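# Zip the suitcase closed along its wheeled end

## Task

Run the suitcase zipper closed along the end of the case that carries the wheels; at the finish the case must rest flat on the table with the same side facing up as at the start.

## Robot and tools

Robot and frame. Two six-joint arms with parallel two-finger grippers: left_arm, calibrated base near (-0.002, +0.330, +0.021) m, and right_arm, near (-0.001, -0.304, +0.021) m. All hand positions, orientations and velocities are in the scene frame. Its origin sits at table-top height, halfway between the nominal bases, a few cm in from the near edge. +x points out over the table, +z points up, and +y points toward left_arm. Arm names do not match image left and right. end_effector_position (metres) is the spot between the finger pads, just under 1 cm behind the tips. The fingers extend along the gripper's +z axis and close along its y axis. end_effector_quat_wxyz gives orientation. Reported poses can be off by a few cm, more at full reach.

The 14-number row. Every command row has 14 plain numbers, and both arms are always included. The first seven are left_arm and the last seven are right_arm. Each arm's seven go in this order: shoulder, elbow, waist, wrist pitch, wrist yaw, wrist roll, then opening. The six joint numbers are absolute target angles in radians, not offsets. They use the same convention as the Joint positions line. Ranges: shoulder 0.000 to 3.142, elbow 0.000 to 3.142, waist -2.618 to 3.054, wrist pitch -1.571 to 1.571, wrist yaw -1.571 to 1.571, wrist roll -2.094 to 2.094. A target more than 0.059 rad outside a range, and farther out than the joint already is, gets the whole call rejected. Real end stops can differ by up to 0.059 either way. A joint clipped at its stop reports "joint sent to its limit". Opening is an absolute value from -1 (closed) to +1 (fully open). Finger gap is about 87 mm at +1, 69 at 0.5, 43 at 0, 18 at -0.5 and 0 at -1. A 0 is a real command, so to leave a gripper unchanged, resend its current command. To grip, note grip_measured at first contact and keep commanding about 0.04 below that reading for full force, or less below it for a lighter hold.

Tools.
- execute_actions(actions, cameras): actions is a list of actions. Each action is a table of 1 to 15 rows and lasts 15 control steps of 1/30 s (0.5 s). If a table is shorter, its last row repeats. An empty list just reports state and images. On each step a joint's target may lead its measured angle by at most 0.339 rad for waist, shoulder and elbow, and 2.2 for the wrist joints. Targets that would shift a gripper more than 200 mm are scaled back, so a far goal may take several actions.
- move(target, speed, blend, opening_speed, blocking, cameras): target is one 14-number row or a list of up to 15 rows, all absolute angles. Joints are interpolated together, so grippers travel on curves. There is no collision avoidance. speed is in rad/s (0.01 to 12.57, default 0.5) and applies to whichever joint has the farthest to travel. It can be one value or one per target. Paths take at least 0.5 s, and the whole list shares 10 s. blend (rad) rounds corners between listed targets. opening_speed (0.2 or more, in units per second on the -1..+1 scale) ramps the fingers. blocking=false returns after about 0.5 s while the move keeps running, and a new move replaces it. The result adds a "move:" line: done, off_target (resting more than 0.035 rad from target), moving, held or fault, plus limits=held if some steps were withheld. done does not mean nothing was touched.
- wait(seconds 0 to 10): commands are held and any running move continues.
- stop(): brakes a running move. Braking needs some distance, more after a fast move.
- zoom_image(camera, region [x0, y0, x1, y1] in pixels, at most 504 by 504): gives a closer look at that camera's latest image.
- read_manual(section "licences"): licence texts only.
- finished_scene(scene 1 or 2): ends the scene for good. The goal must hold with the robot released.

Result lines. Joint positions and Joint velocities list, per arm, the six joints in row order and then the gripper. The gripper is 0 closed to 1 open, and velocities are rad/s. "within noise" means essentially still. Joint targets shows what the joints are being driven to right now. Tool commands shows current opening commands. grip_measured reads the fingers on the -1..+1 scale, with up to about 1 mm error. Joint torques follow row order, and positive pushes toward larger angles. They include the arm's own weight and have offsets. The first three wrap at ±28 N m. "joint command not followed" means the clearance check altered some steps. MOTOR HOT appears at 75 °C. OVER-TEMPERATURE FAULT at 90 °C folds that arm away for the rest of the scene, and at 100 °C the arm goes limp.

Cameras: cam_head_left, cam_head_right, cam_high, cam_low, cam_left_wrist, cam_right_wrist, each 896x504. Wrist images may lag behind while the arm is moving.

Cautions. Time keeps running while you think, and any unfinished move carries on. Nothing may end up on the floor or be left off the table. Avoid drops, releasing moving parts, fast impacts and very hard pressing. Contact force rises with speed and with how far a target lies beyond the contact point. Do not let the arms collide or press on each other. Do not close one gripper on the other's fingers. The bar, plate and low rail near the bases are solid and give no warning on contact, and their tops can be about 3 cm above the table. Holding loads, long reach or pushing against something heats the motors. Friction and play can leave joints short of target, and very small moves may not happen. Smooth, quick, low-effort motion is preferred.

Each tool is called after "Call:" by a JSON object that holds its "name" and its "arguments", one argument or row to a line.

## Session

Call:
{"name": "execute_actions", "arguments": {
  "actions": []
}}

Scene clock: 0.00 s.
left_arm: end_effector_position=(+0.4318, +0.2772, +0.3278) grip_measured=+1.000 end_effector_quat_wxyz=(+0.448, -0.061, +0.888, -0.088) | right_arm: end_effector_position=(+0.4029, -0.2474, +0.2727) grip_measured=+1.000 end_effector_quat_wxyz=(+0.523, +0.168, +0.836, -0.005)
Joint names: [shoulder, elbow, waist, wrist pitch, wrist yaw, wrist roll]
Joint positions: left_arm=[1.612 1.811 -0.089 -0.824 0.025 -0.241 1] | right_arm=[1.373 1.249 0.351 -0.404 0.512 0.414 1]
Joint velocities: within noise
Joint torques (N m): no reading
Heat: left arm: 23 °C; right arm: 24 °C.
Joint targets: left_arm=[1.606 1.818 -0.090 -0.827 0.025 -0.240] | right_arm=[1.370 1.256 0.354 -0.406 0.509 0.413]
Tool commands: left_gripper/opening=+1.0 right_gripper/opening=+1.0

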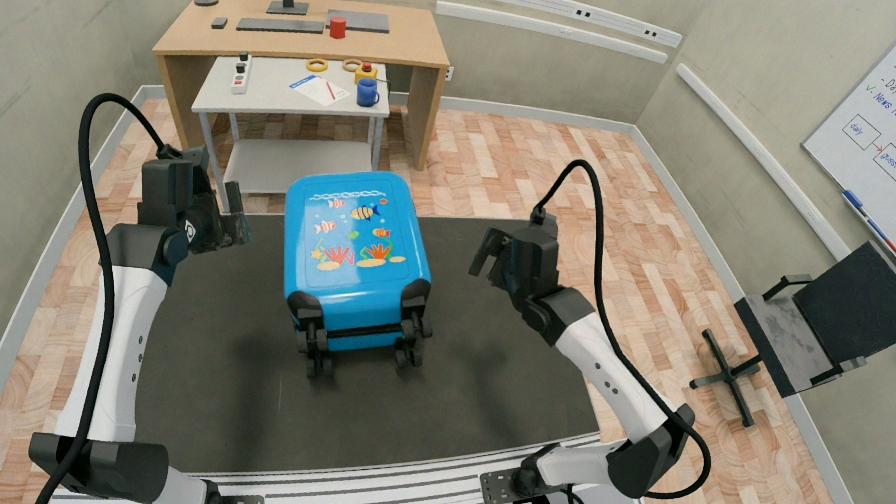

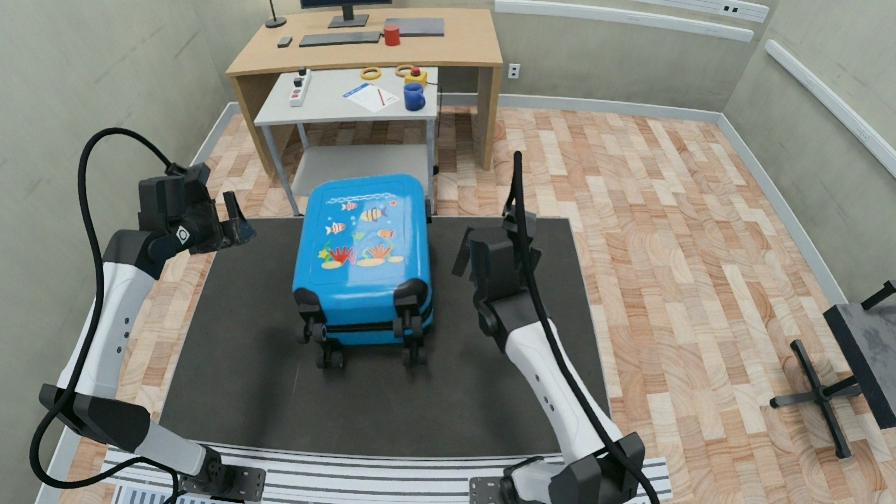

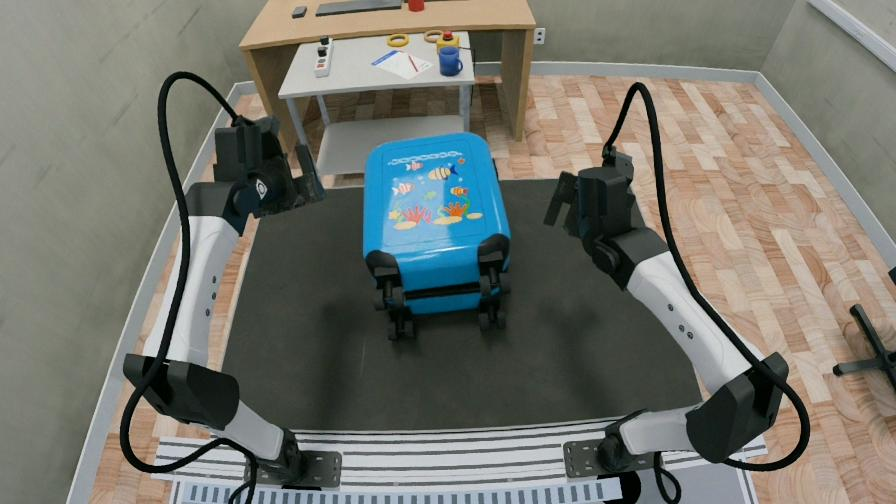

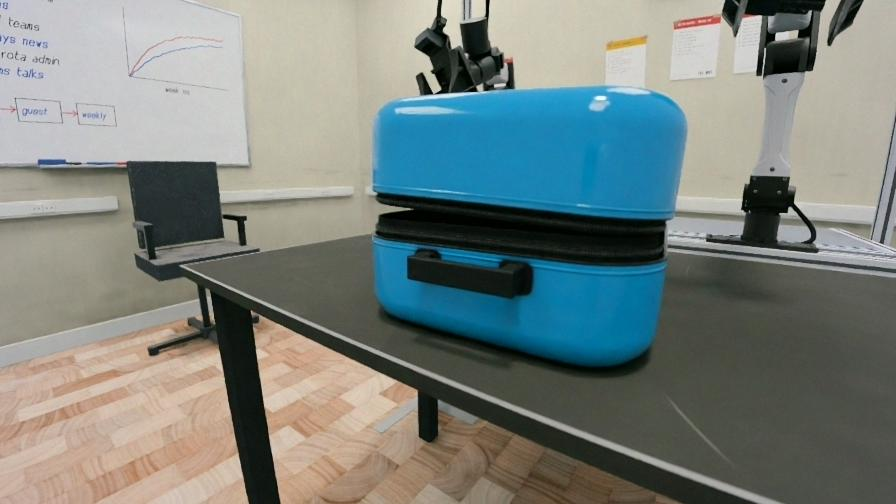

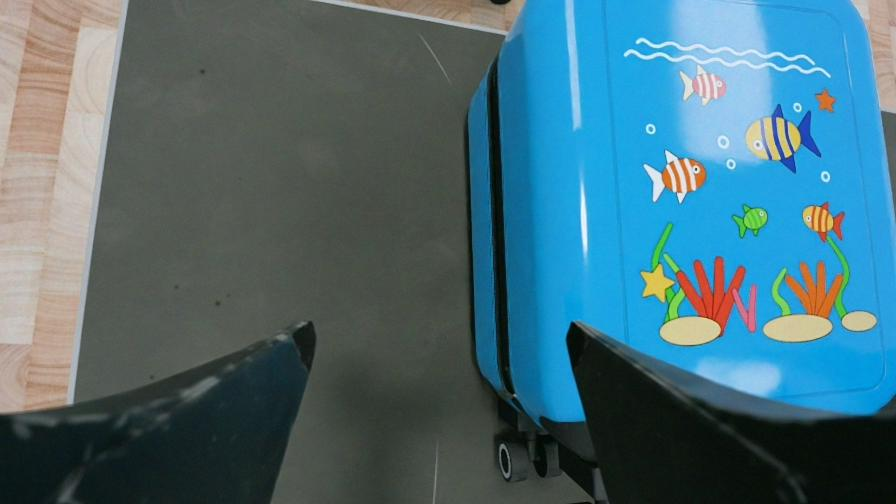

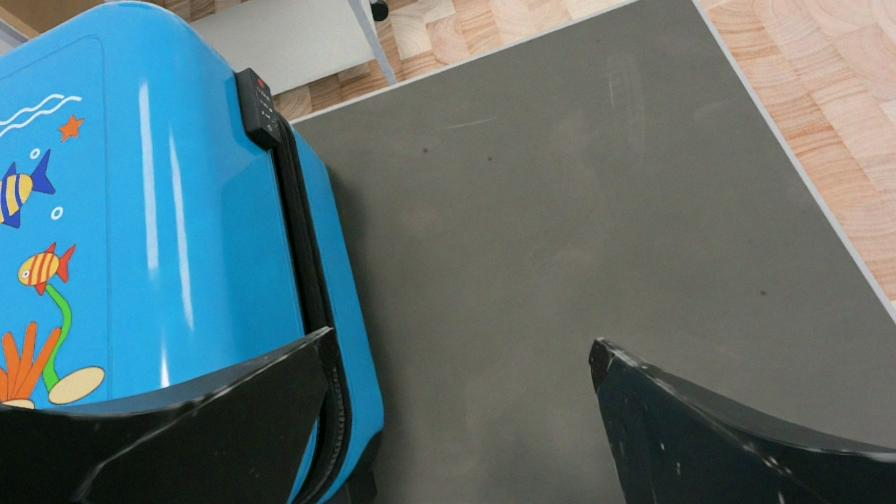

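Call:
{"name": "zoom_image", "arguments": {
  "camera": "cam_high",
  "region": [340, 220, 540, 350]
}}

Call:
{"name": "zoom_image", "arguments": {
  "camera": "cam_right_wrist",
  "region": [200, 50, 500, 504]
}}

Call:
{"name": "zoom_image", "arguments": {
  "camera": "cam_left_wrist",
  "region": [440, 100, 740, 504]
}}

Call:
{"name": "zoom_image", "arguments": {
  "camera": "cam_low",
  "region": [340, 70, 720, 380]
}}

Call:
{"name": "zoom_image", "arguments": {
  "camera": "cam_head_right",
  "region": [270, 160, 470, 390]
}}

Call:
{"name": "zoom_image", "arguments": {
  "camera": "cam_head_left",
  "region": [260, 160, 460, 390]
}}

Scaled by 2.520 from the camera's 896x504 image, which has a finer 1280x720 frame.

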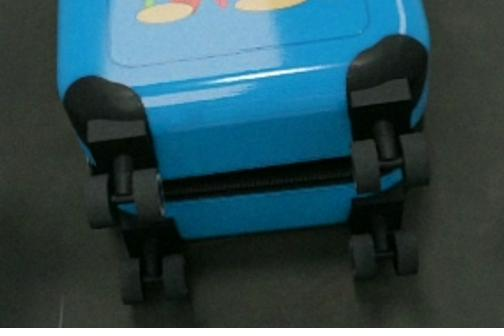

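Scaled by 1.110 from the camera's 896x504 image, which has a finer 1280x720 frame.

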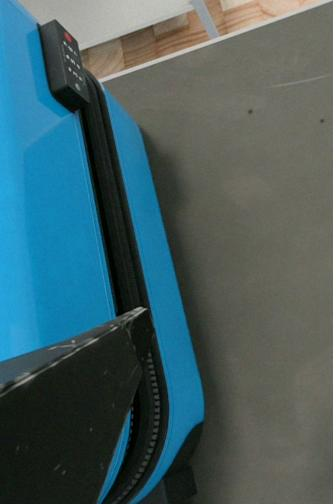

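Scaled by 1.248 from the camera's 896x504 image, which has a finer 1280x720 frame.

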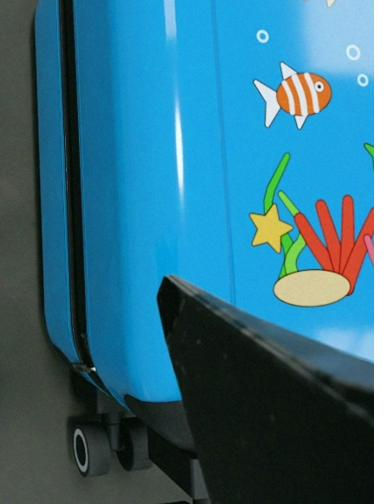

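Scaled by 1.326 from the camera's 896x504 image, which has a finer 1280x720 frame.

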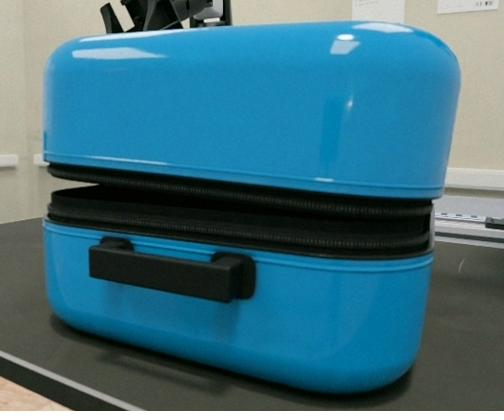

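Scaled by 2.191 from the camera's 896x504 image, which has a finer 1280x720 frame.

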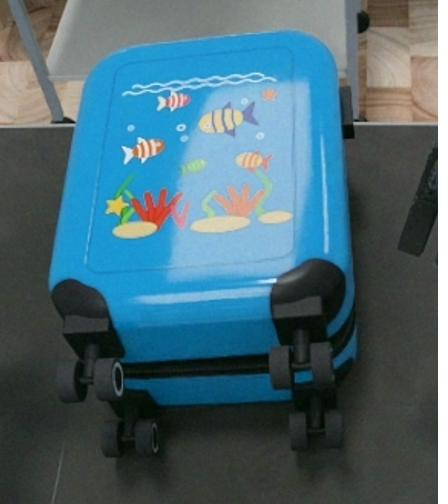

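Scaled by 2.191 from the camera's 896x504 image, which has a finer 1280x720 frame.

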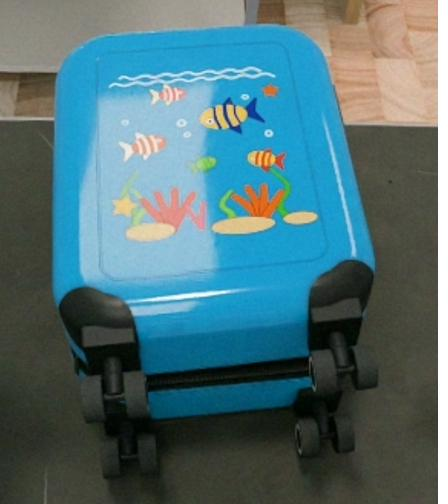

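Call:
{"name": "move", "arguments": {
  "target": [0.594,0.728,-0.53,-0.484,0,0,0, 0.594,0.728,0.48,-0.484,0,0,0],
  "speed": 1.0
}}

Scene clock: 52.73 s.
left_arm: end_effector_position=(+0.2096, +0.1982, +0.2499) grip_measured=+0.000 end_effector_quat_wxyz=(+0.540, +0.217, +0.796, -0.168) | right_arm: end_effector_position=(+0.2332, -0.1987, +0.2750) grip_measured=+0.000 end_effector_quat_wxyz=(+0.588, -0.161, +0.776, +0.158)
Joint names: [shoulder, elbow, waist, wrist pitch, wrist yaw, wrist roll]
Joint positions: left_arm=[0.59 0.746 -0.536 -0.529 0.026 -0.021 0.5] | right_arm=[0.589 0.747 0.487 -0.437 0.026 0.016 0.5]
Joint velocities: within noise
Joint torques (N m): left_arm=[0.1 5.07 -0.51 2.11 -0.36 0.2] | right_arm=[0.44 6.06 0.84 1.42 -0.27 -0.13]
Heat: left arm: 30 °C; right arm: 29 °C.
Joint targets: left_arm=[0.582 0.728 -0.541 -0.484 0.002 0.001] | right_arm=[0.584 0.728 0.492 -0.484 0.009 0.000]
move: off_target (left_arm, right_arm); left_arm: the wrist pitch is farthest, 0.045 rad from its target; right_arm: the wrist pitch is farthest, 0.047 rad from its target
camera_calibration:
cam_left_wrist: T_world_to_cam=[[-0.548761, -0.835965, 0.00491709, 0.281962], [-0.76274, 0.498268, -0.412259, 0.197757], [0.342184, -0.229982, -0.911054, 0.339067], [0, 0, 0, 1]] pos_world=[0.189544, 0.215154, 0.389049]
cam_right_wrist: T_world_to_cam=[[0.480971, -0.87185, -0.0924401, -0.253049], [-0.775458, -0.373845, -0.508827, 0.280537], [0.409062, 0.316414, -0.855891, 0.343225], [0, 0, 0, 1]] pos_world=[0.198853, -0.224345, 0.413116]

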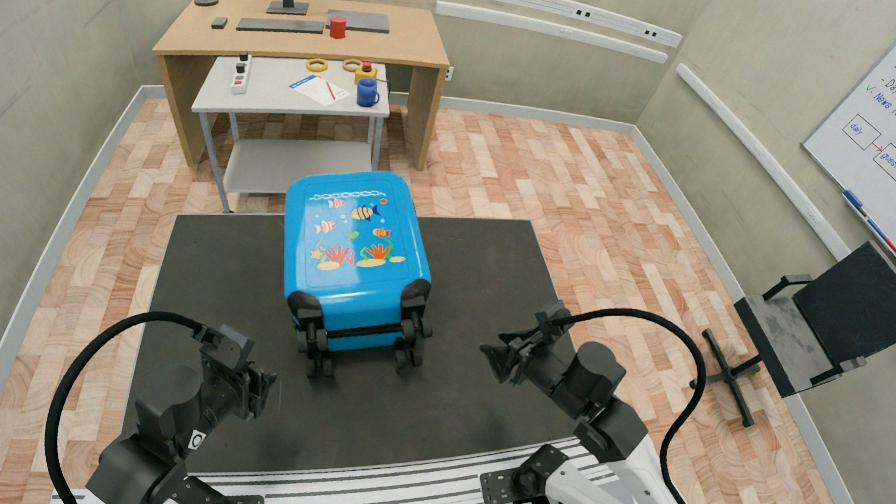

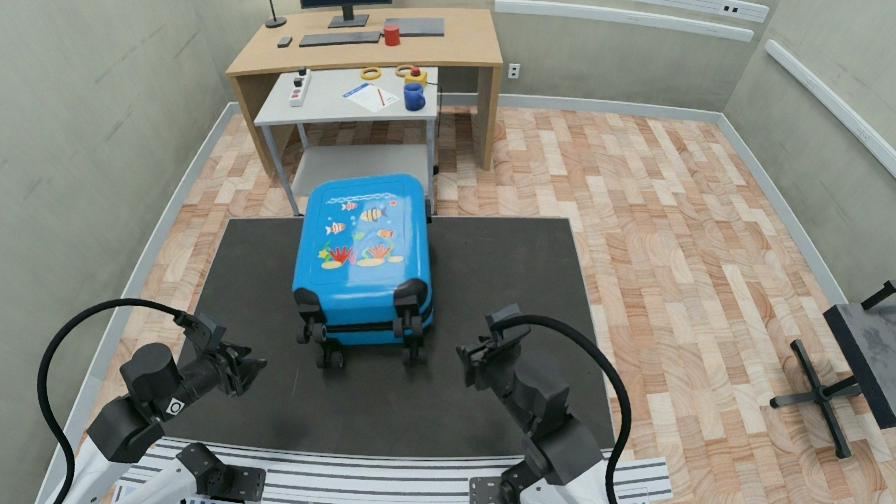

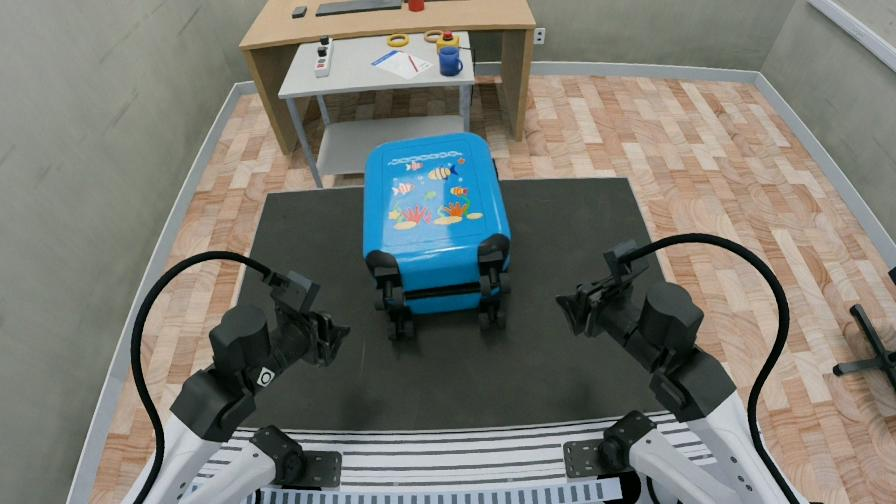

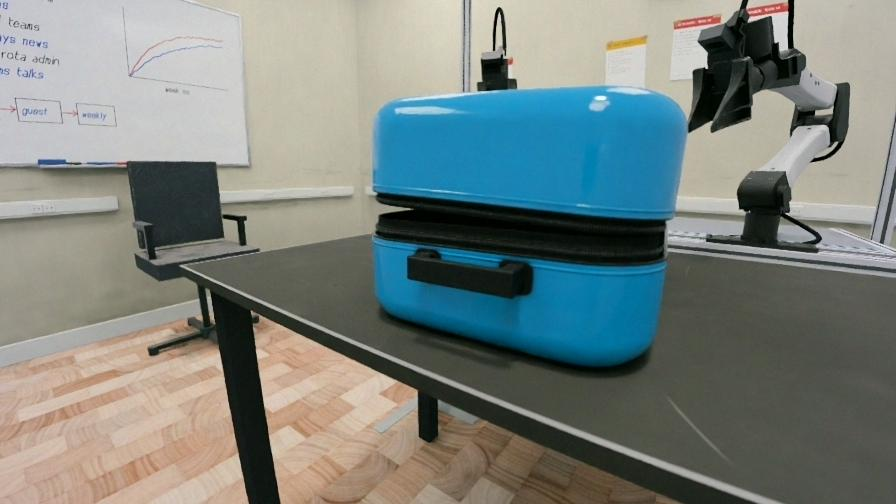

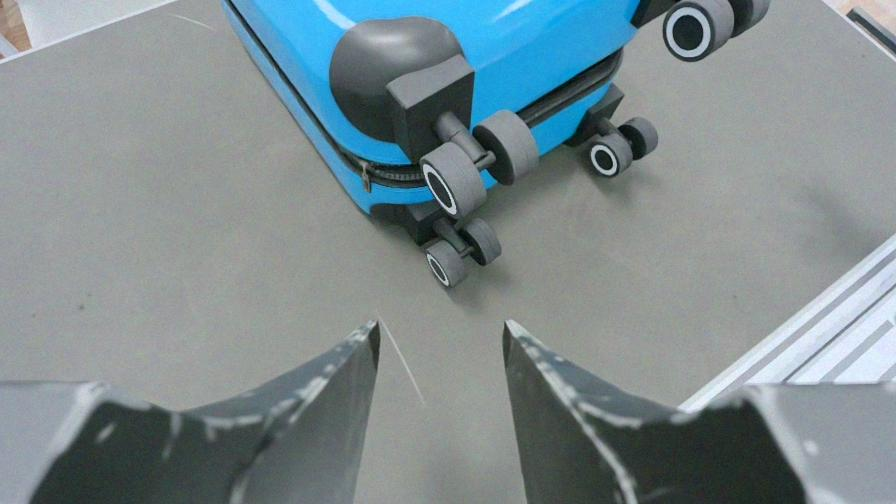

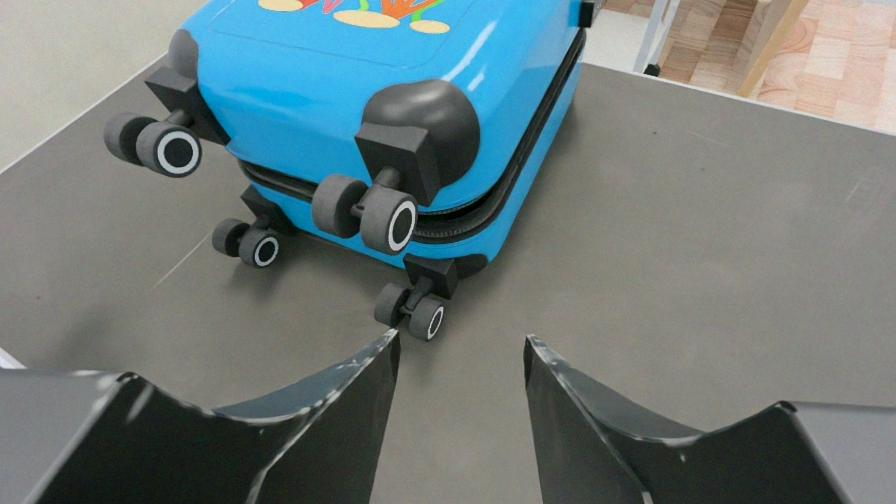

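Call:
{"name": "zoom_image", "arguments": {
  "camera": "cam_left_wrist",
  "region": [300, 60, 700, 290]
}}

Call:
{"name": "zoom_image", "arguments": {
  "camera": "cam_left_wrist",
  "region": [320, 130, 460, 230]
}}

Call:
{"name": "zoom_image", "arguments": {
  "camera": "cam_right_wrist",
  "region": [200, 60, 600, 350]
}}

Scaled by 1.260 from the camera's 896x504 image, which has a finer 1280x720 frame.

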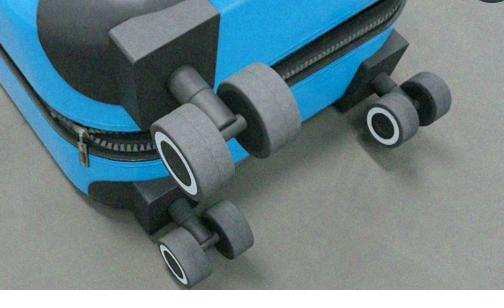

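Scaled by 3.600 from the camera's 896x504 image, which has a finer 1280x720 frame.

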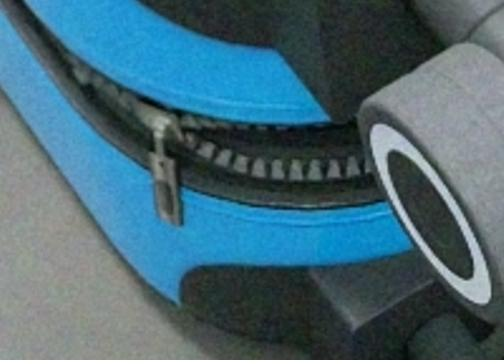

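Scaled by 1.260 from the camera's 896x504 image, which has a finer 1280x720 frame.

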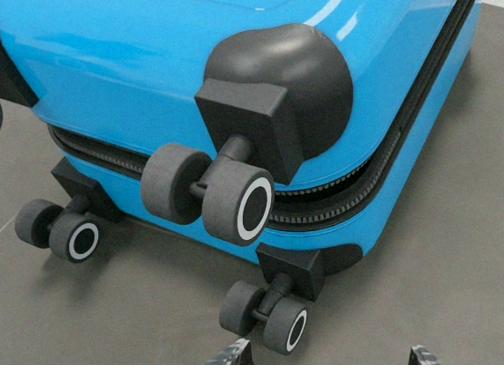

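Call:
{"name": "move", "arguments": {
  "target": [0.594,0.728,-0.53,-0.484,0,0,0, 1.357,0.213,1.2,0.944,0,-1.57,0],
  "speed": 1.0,
  "cameras": ["cam_high","cam_right_wrist"]
}}

Call:
{"name": "zoom_image", "arguments": {
  "camera": "cam_right_wrist",
  "region": [200, 20, 700, 504]
}}

Scene clock: 99.27 s.
left_arm: end_effector_position=(+0.2098, +0.1984, +0.2499) grip_measured=+0.000 end_effector_quat_wxyz=(+0.540, +0.217, +0.796, -0.167) | right_arm: end_effector_position=(+0.1801, +0.0092, +0.1520) grip_measured=+0.000 end_effector_quat_wxyz=(-0.622, +0.756, -0.164, +0.121)
Joint names: [shoulder, elbow, waist, wrist pitch, wrist yaw, wrist roll]
Joint positions: left_arm=[0.59 0.746 -0.536 -0.529 0.025 -0.021 0.5] | right_arm=[1.356 0.226 1.182 0.888 0.015 -1.57 0.5]
Joint velocities: within noise
Joint torques (N m): left_arm=[1.1 5.08 0.35 2.09 -0.38 0.21] | right_arm=[-2.17 5.11 0.92 2.38 -0.3 -0.02]
Heat: left arm: 35 °C; right arm: 31 °C.
Joint targets: left_arm=[0.594 0.728 -0.530 -0.485 0.000 0.000] | right_arm=[1.367 0.213 1.188 0.944 -0.001 -1.580]
move: off_target (left_arm, right_arm); left_arm: the wrist pitch is farthest, 0.045 rad from its target; right_arm: the wrist pitch is farthest, 0.056 rad from its target
camera_calibration:
cam_right_wrist: T_world_to_cam=[[0.14031, 0.215974, 0.966265, -0.167159], [0.386052, -0.910612, 0.147477, -0.0495265], [0.911744, 0.352336, -0.211145, 0.0049928], [0, 0, 0, 1]] pos_world=[0.0380217, -0.0107566, 0.169878]
Images, in order (width x height): cam_high 896x504, cam_right_wrist 896x504.

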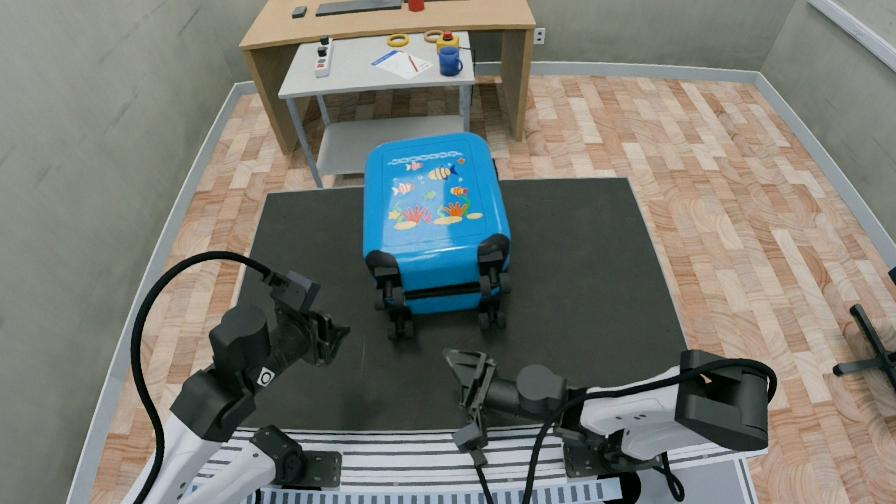

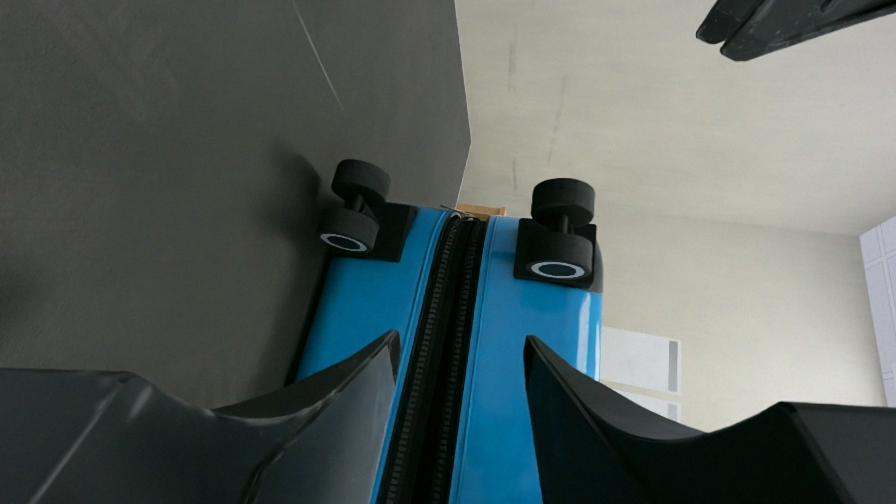

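Scaled by 1.008 from the camera's 896x504 image, which has a finer 1280x720 frame.

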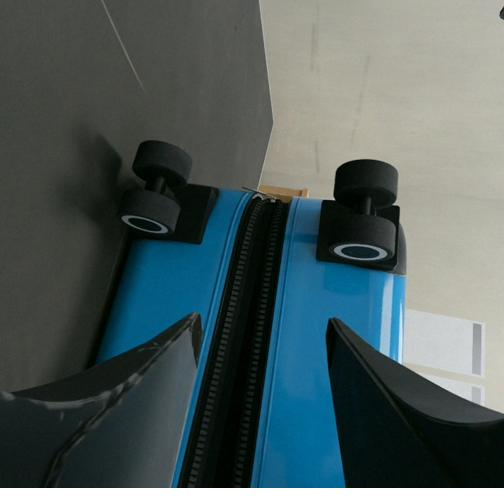

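Call:
{"name": "move", "arguments": {
  "target": [2.09,0.498,0.275,1.542,1.275,-1.57,0, 1.357,0.213,1.0,0.944,0,-1.57,0],
  "speed": 0.9
}}

Call:
{"name": "zoom_image", "arguments": {
  "camera": "cam_left_wrist",
  "region": [196, 0, 700, 504]
}}

Scene clock: 145.57 s.
left_arm: end_effector_position=(+0.3351, +0.2416, +0.1081) grip_measured=+0.000 end_effector_quat_wxyz=(+0.177, -0.250, +0.675, -0.671) | right_arm: end_effector_position=(+0.2338, -0.0277, +0.1503) grip_measured=+0.000 end_effector_quat_wxyz=(-0.609, +0.739, -0.232, +0.173)
Joint names: [shoulder, elbow, waist, wrist pitch, wrist yaw, wrist roll]
Joint positions: left_arm=[2.083 0.507 0.285 1.453 1.238 -1.551 0.5] | right_arm=[1.356 0.226 1.004 0.889 0.015 -1.571 0.5]
Joint velocities: within noise
Joint torques (N m): left_arm=[-6.32 2.1 0.09 2.2 0.18 -0.12] | right_arm=[-3.07 5.08 0.01 2.38 -0.29 0.1]
Heat: left arm: 37 °C; right arm: 37 °C.
Joint targets: left_arm=[2.101 0.498 0.287 1.542 1.266 -1.570] | right_arm=[1.357 0.213 1.000 0.945 0.000 -1.571]
move: off_target (left_arm, right_arm); left_arm: the wrist pitch is farthest, 0.089 rad from its target; right_arm: the wrist pitch is farthest, 0.055 rad from its target
camera_calibration:
cam_left_wrist: T_world_to_cam=[[0.0642538, 0.0184533, 0.997763, -0.131302], [-0.98498, 0.161746, 0.0604391, 0.318013], [-0.160269, -0.98666, 0.0285689, 0.426611], [0, 0, 0, 1]] pos_world=[0.390046, 0.371905, 0.0995998]
cam_right_wrist: T_world_to_cam=[[0.182979, 0.187306, 0.965109, -0.175769], [0.220284, -0.964534, 0.14543, -0.0659819], [0.95812, 0.185987, -0.21775, -0.0457412], [0, 0, 0, 1]] pos_world=[0.0905223, -0.0222119, 0.169271]

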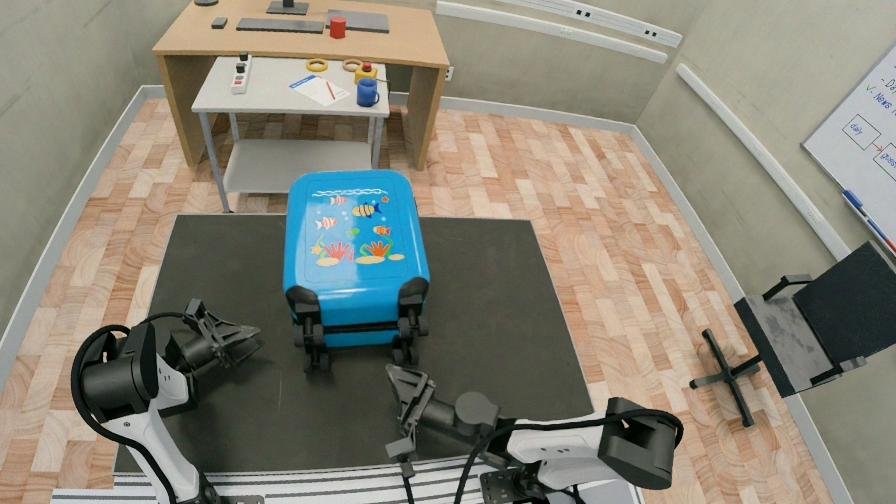

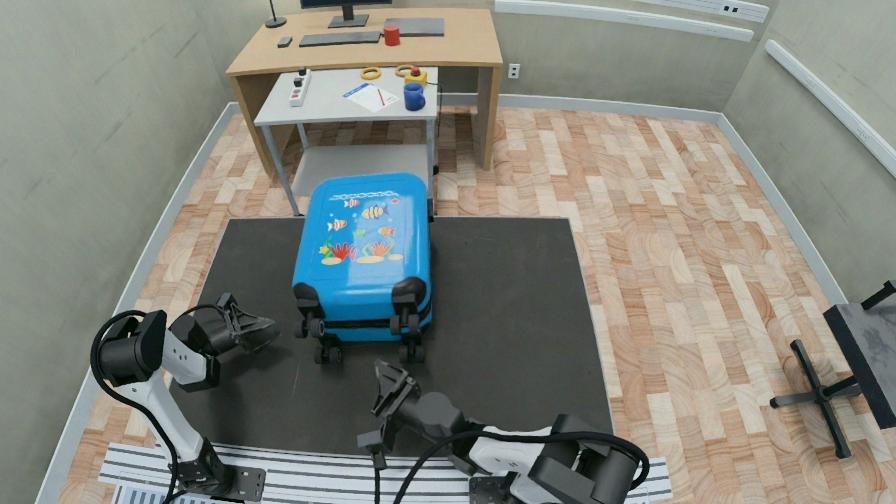

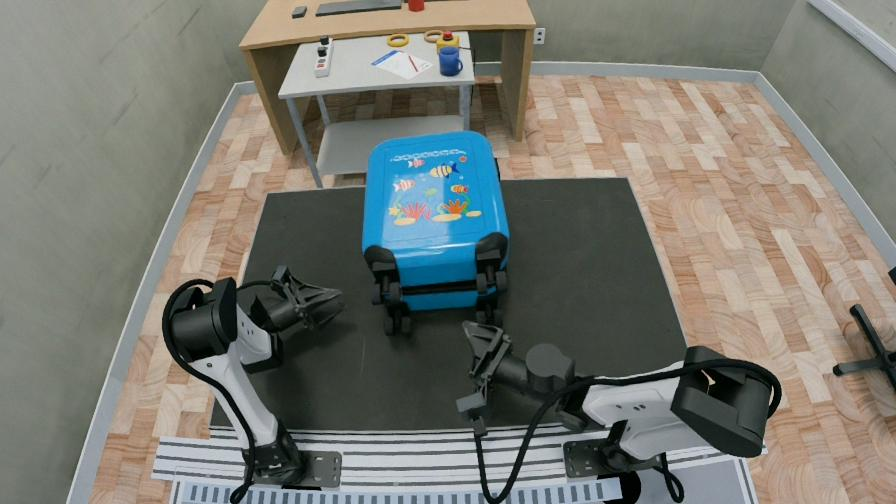

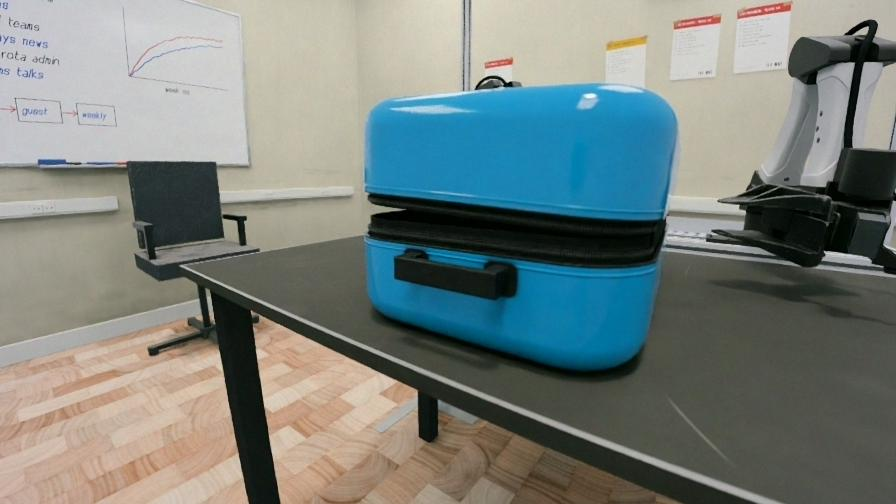

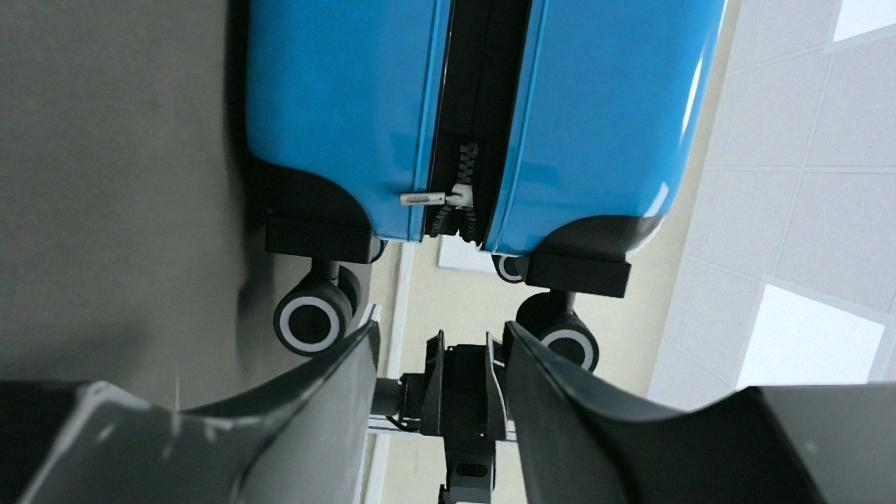

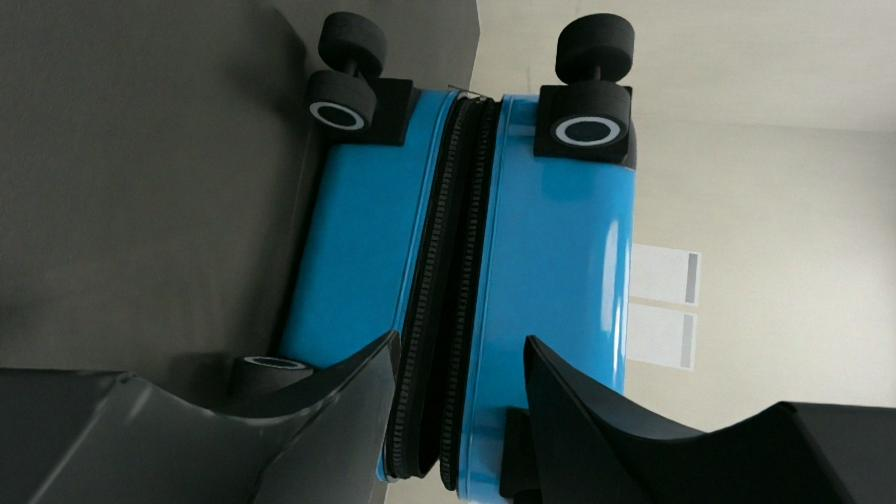

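Scaled by 1.000.

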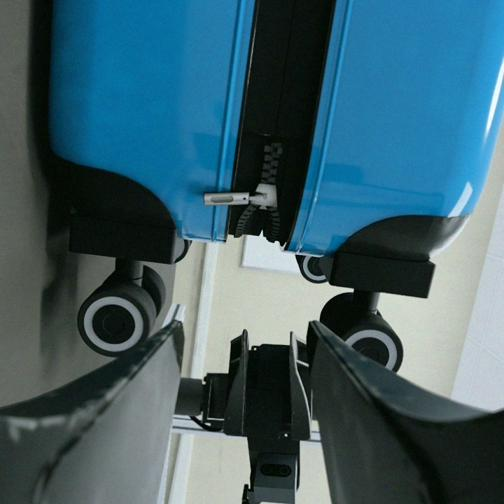

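Call:
{"name": "move", "arguments": {
  "target": [2.183,0.661,0.078,1.495,1.155,-1.59,0, 1.357,0.213,1.0,0.944,0,-1.57,0],
  "speed": 0.3,
  "cameras": ["cam_left_wrist","cam_right_wrist","cam_head_left"]
}}

Call:
{"name": "zoom_image", "arguments": {
  "camera": "cam_right_wrist",
  "region": [360, 0, 610, 200]
}}

Scene clock: 172.67 s.
left_arm: end_effector_position=(+0.3525, +0.1783, +0.1074) grip_measured=+0.000 end_effector_quat_wxyz=(+0.142, -0.186, +0.690, -0.685) | right_arm: end_effector_position=(+0.2338, -0.0277, +0.1503) grip_measured=+0.000 end_effector_quat_wxyz=(-0.609, +0.739, -0.232, +0.173)
Joint names: [shoulder, elbow, waist, wrist pitch, wrist yaw, wrist roll]
Joint positions: left_arm=[2.16 0.643 0.077 1.453 1.177 -1.571 0.5] | right_arm=[1.356 0.226 1.004 0.889 0.015 -1.571 0.5]
Joint velocities: within noise
Joint torques (N m): left_arm=[-6.76 4.53 -0.28 1.82 -0.3 -0.17] | right_arm=[-3.08 5.08 -0.01 2.38 -0.29 0.11]
Heat: left arm: 36 °C; right arm: 39 °C.
Joint targets: left_arm=[2.184 0.662 0.076 1.495 1.155 -1.590] | right_arm=[1.357 0.213 1.000 0.944 0.000 -1.570]
move: off_target (left_arm, right_arm); left_arm: the wrist pitch is farthest, 0.042 rad from its target; right_arm: the wrist pitch is farthest, 0.055 rad from its target
camera_calibration:
cam_left_wrist: T_world_to_cam=[[0.0245744, 0.00573968, 0.999682, -0.114515], [-0.952478, 0.303836, 0.0216695, 0.312771], [-0.303615, -0.952707, 0.0129335, 0.413103], [0, 0, 0, 1]] pos_world=[0.426146, 0.299192, 0.102358]
cam_right_wrist: T_world_to_cam=[[0.182979, 0.187306, 0.965109, -0.175769], [0.220284, -0.964534, 0.14543, -0.0659819], [0.95812, 0.185987, -0.21775, -0.0457412], [0, 0, 0, 1]] pos_world=[0.0905223, -0.0222119, 0.169271]
Images, in order (width x height): cam_head_left 896x504, cam_left_wrist 896x504, cam_right_wrist 896x504.

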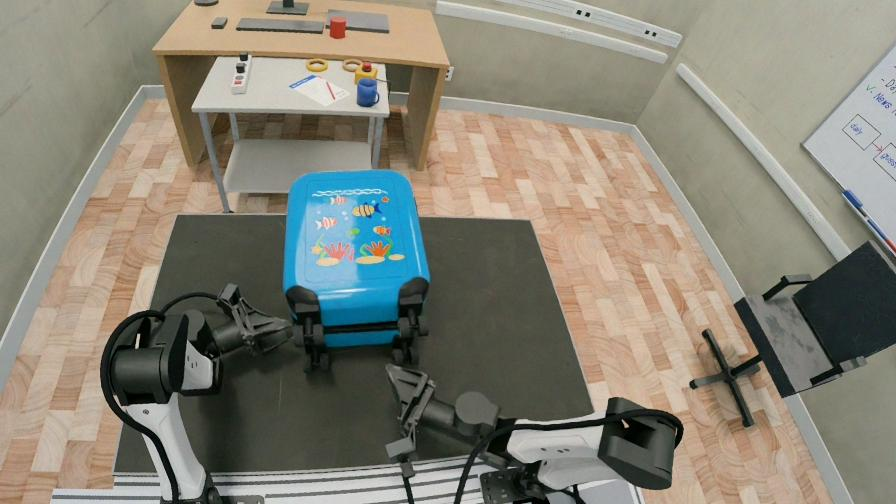

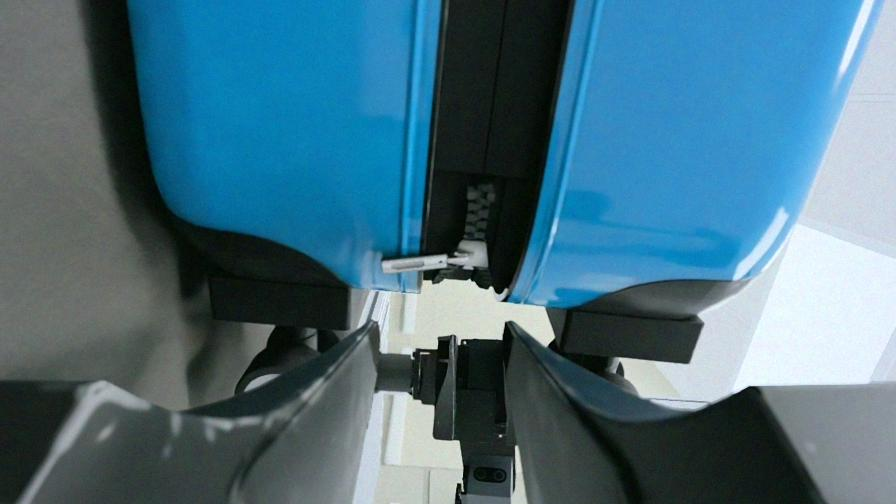

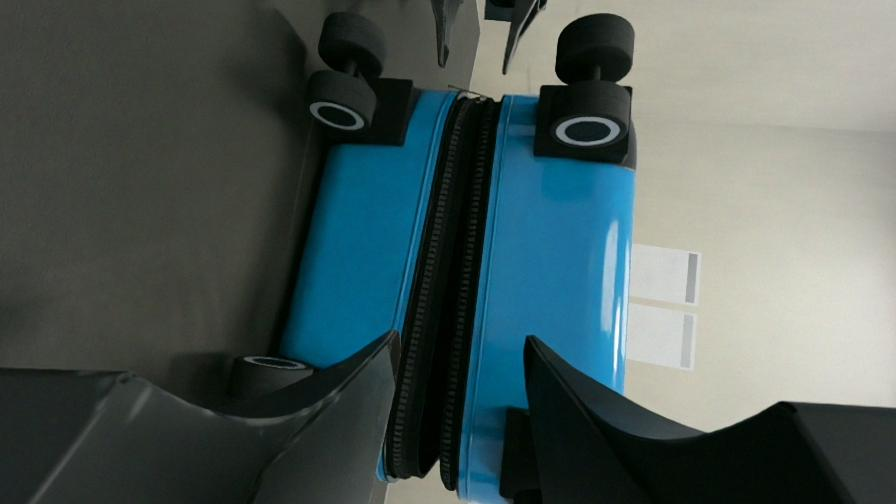

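Scaled by 2.016 from the camera's 896x504 image, which has a finer 1280x720 frame.

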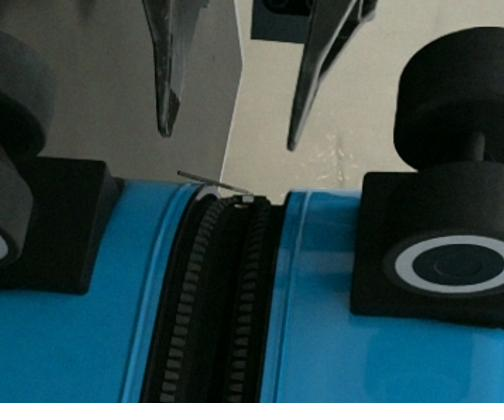

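Call:
{"name": "move", "arguments": {
  "target": [
    [2.199,0.694,0.076,1.477,1.085,-1.59,0, 1.357,0.213,1.0,0.944,0,-1.57,0],
    [2.207,0.712,0.052,1.467,1.061,-1.59,0, 1.357,0.213,1.0,0.944,0,-1.57,0]
  ],
  "speed": 0.2,
  "cameras": ["cam_left_wrist","cam_right_wrist"]
}}

Call:
{"name": "zoom_image", "arguments": {
  "camera": "cam_right_wrist",
  "region": [360, 0, 610, 200]
}}

Scene clock: 189.33 s.
left_arm: end_effector_position=(+0.3743, +0.1781, +0.1076) grip_measured=+0.000 end_effector_quat_wxyz=(+0.171, -0.200, +0.683, -0.681) | right_arm: end_effector_position=(+0.2338, -0.0277, +0.1503) grip_measured=+0.000 end_effector_quat_wxyz=(-0.609, +0.739, -0.232, +0.173)
Joint names: [shoulder, elbow, waist, wrist pitch, wrist yaw, wrist roll]
Joint positions: left_arm=[2.183 0.689 0.064 1.453 1.101 -1.572 0.5] | right_arm=[1.356 0.226 1.004 0.889 0.015 -1.571 0.5]
Joint velocities: within noise
Joint torques (N m): left_arm=[-7.31 5.04 -0.99 1.58 -0.42 -0.16] | right_arm=[-3.07 5.08 -0.01 2.38 -0.29 0.11]
Heat: left arm: 35 °C; right arm: 40 °C.
Joint targets: left_arm=[2.206 0.712 0.054 1.467 1.071 -1.590] | right_arm=[1.357 0.213 1.000 0.944 0.000 -1.570]
move: off_target (left_arm, right_arm); left_arm: the wrist yaw is farthest, 0.040 rad from its target; right_arm: the wrist pitch is farthest, 0.055 rad from its target
camera_calibration:
cam_left_wrist: T_world_to_cam=[[0.00330374, 0.00191557, 0.999993, -0.106666], [-0.96996, 0.243251, 0.00273855, 0.353042], [-0.243244, -0.969962, 0.00266166, 0.401076], [0, 0, 0, 1]] pos_world=[0.440348, 0.303355, 0.104631]
cam_right_wrist: T_world_to_cam=[[0.182979, 0.187306, 0.965109, -0.175769], [0.220284, -0.964534, 0.14543, -0.0659819], [0.95812, 0.185987, -0.21775, -0.0457412], [0, 0, 0, 1]] pos_world=[0.0905223, -0.0222119, 0.169271]
Images, in order (width x height): cam_left_wrist 896x504, cam_right_wrist 896x504.

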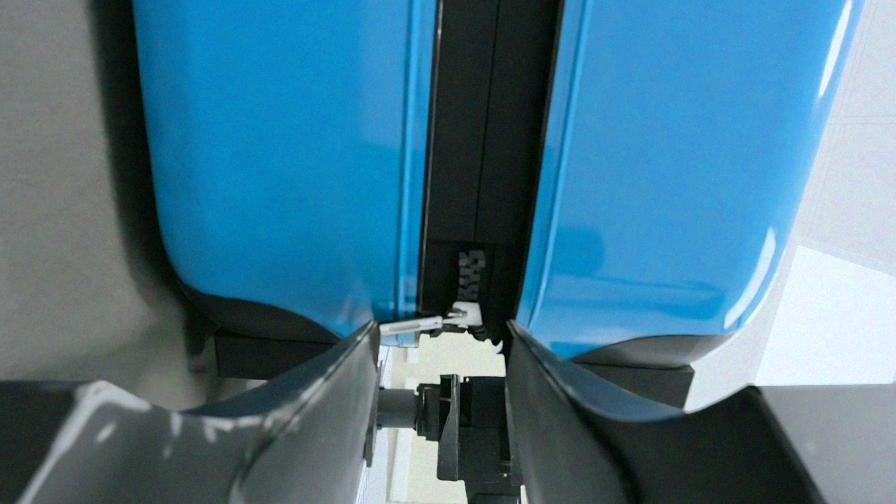

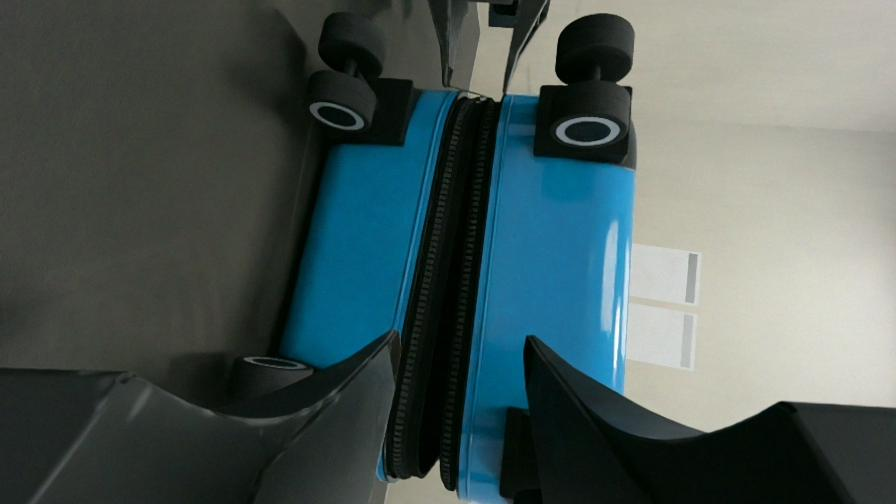

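Scaled by 2.016 from the camera's 896x504 image, which has a finer 1280x720 frame.

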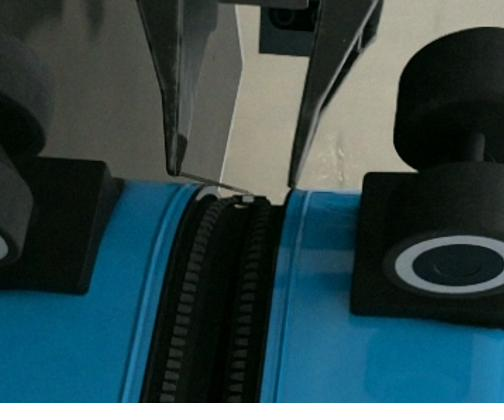

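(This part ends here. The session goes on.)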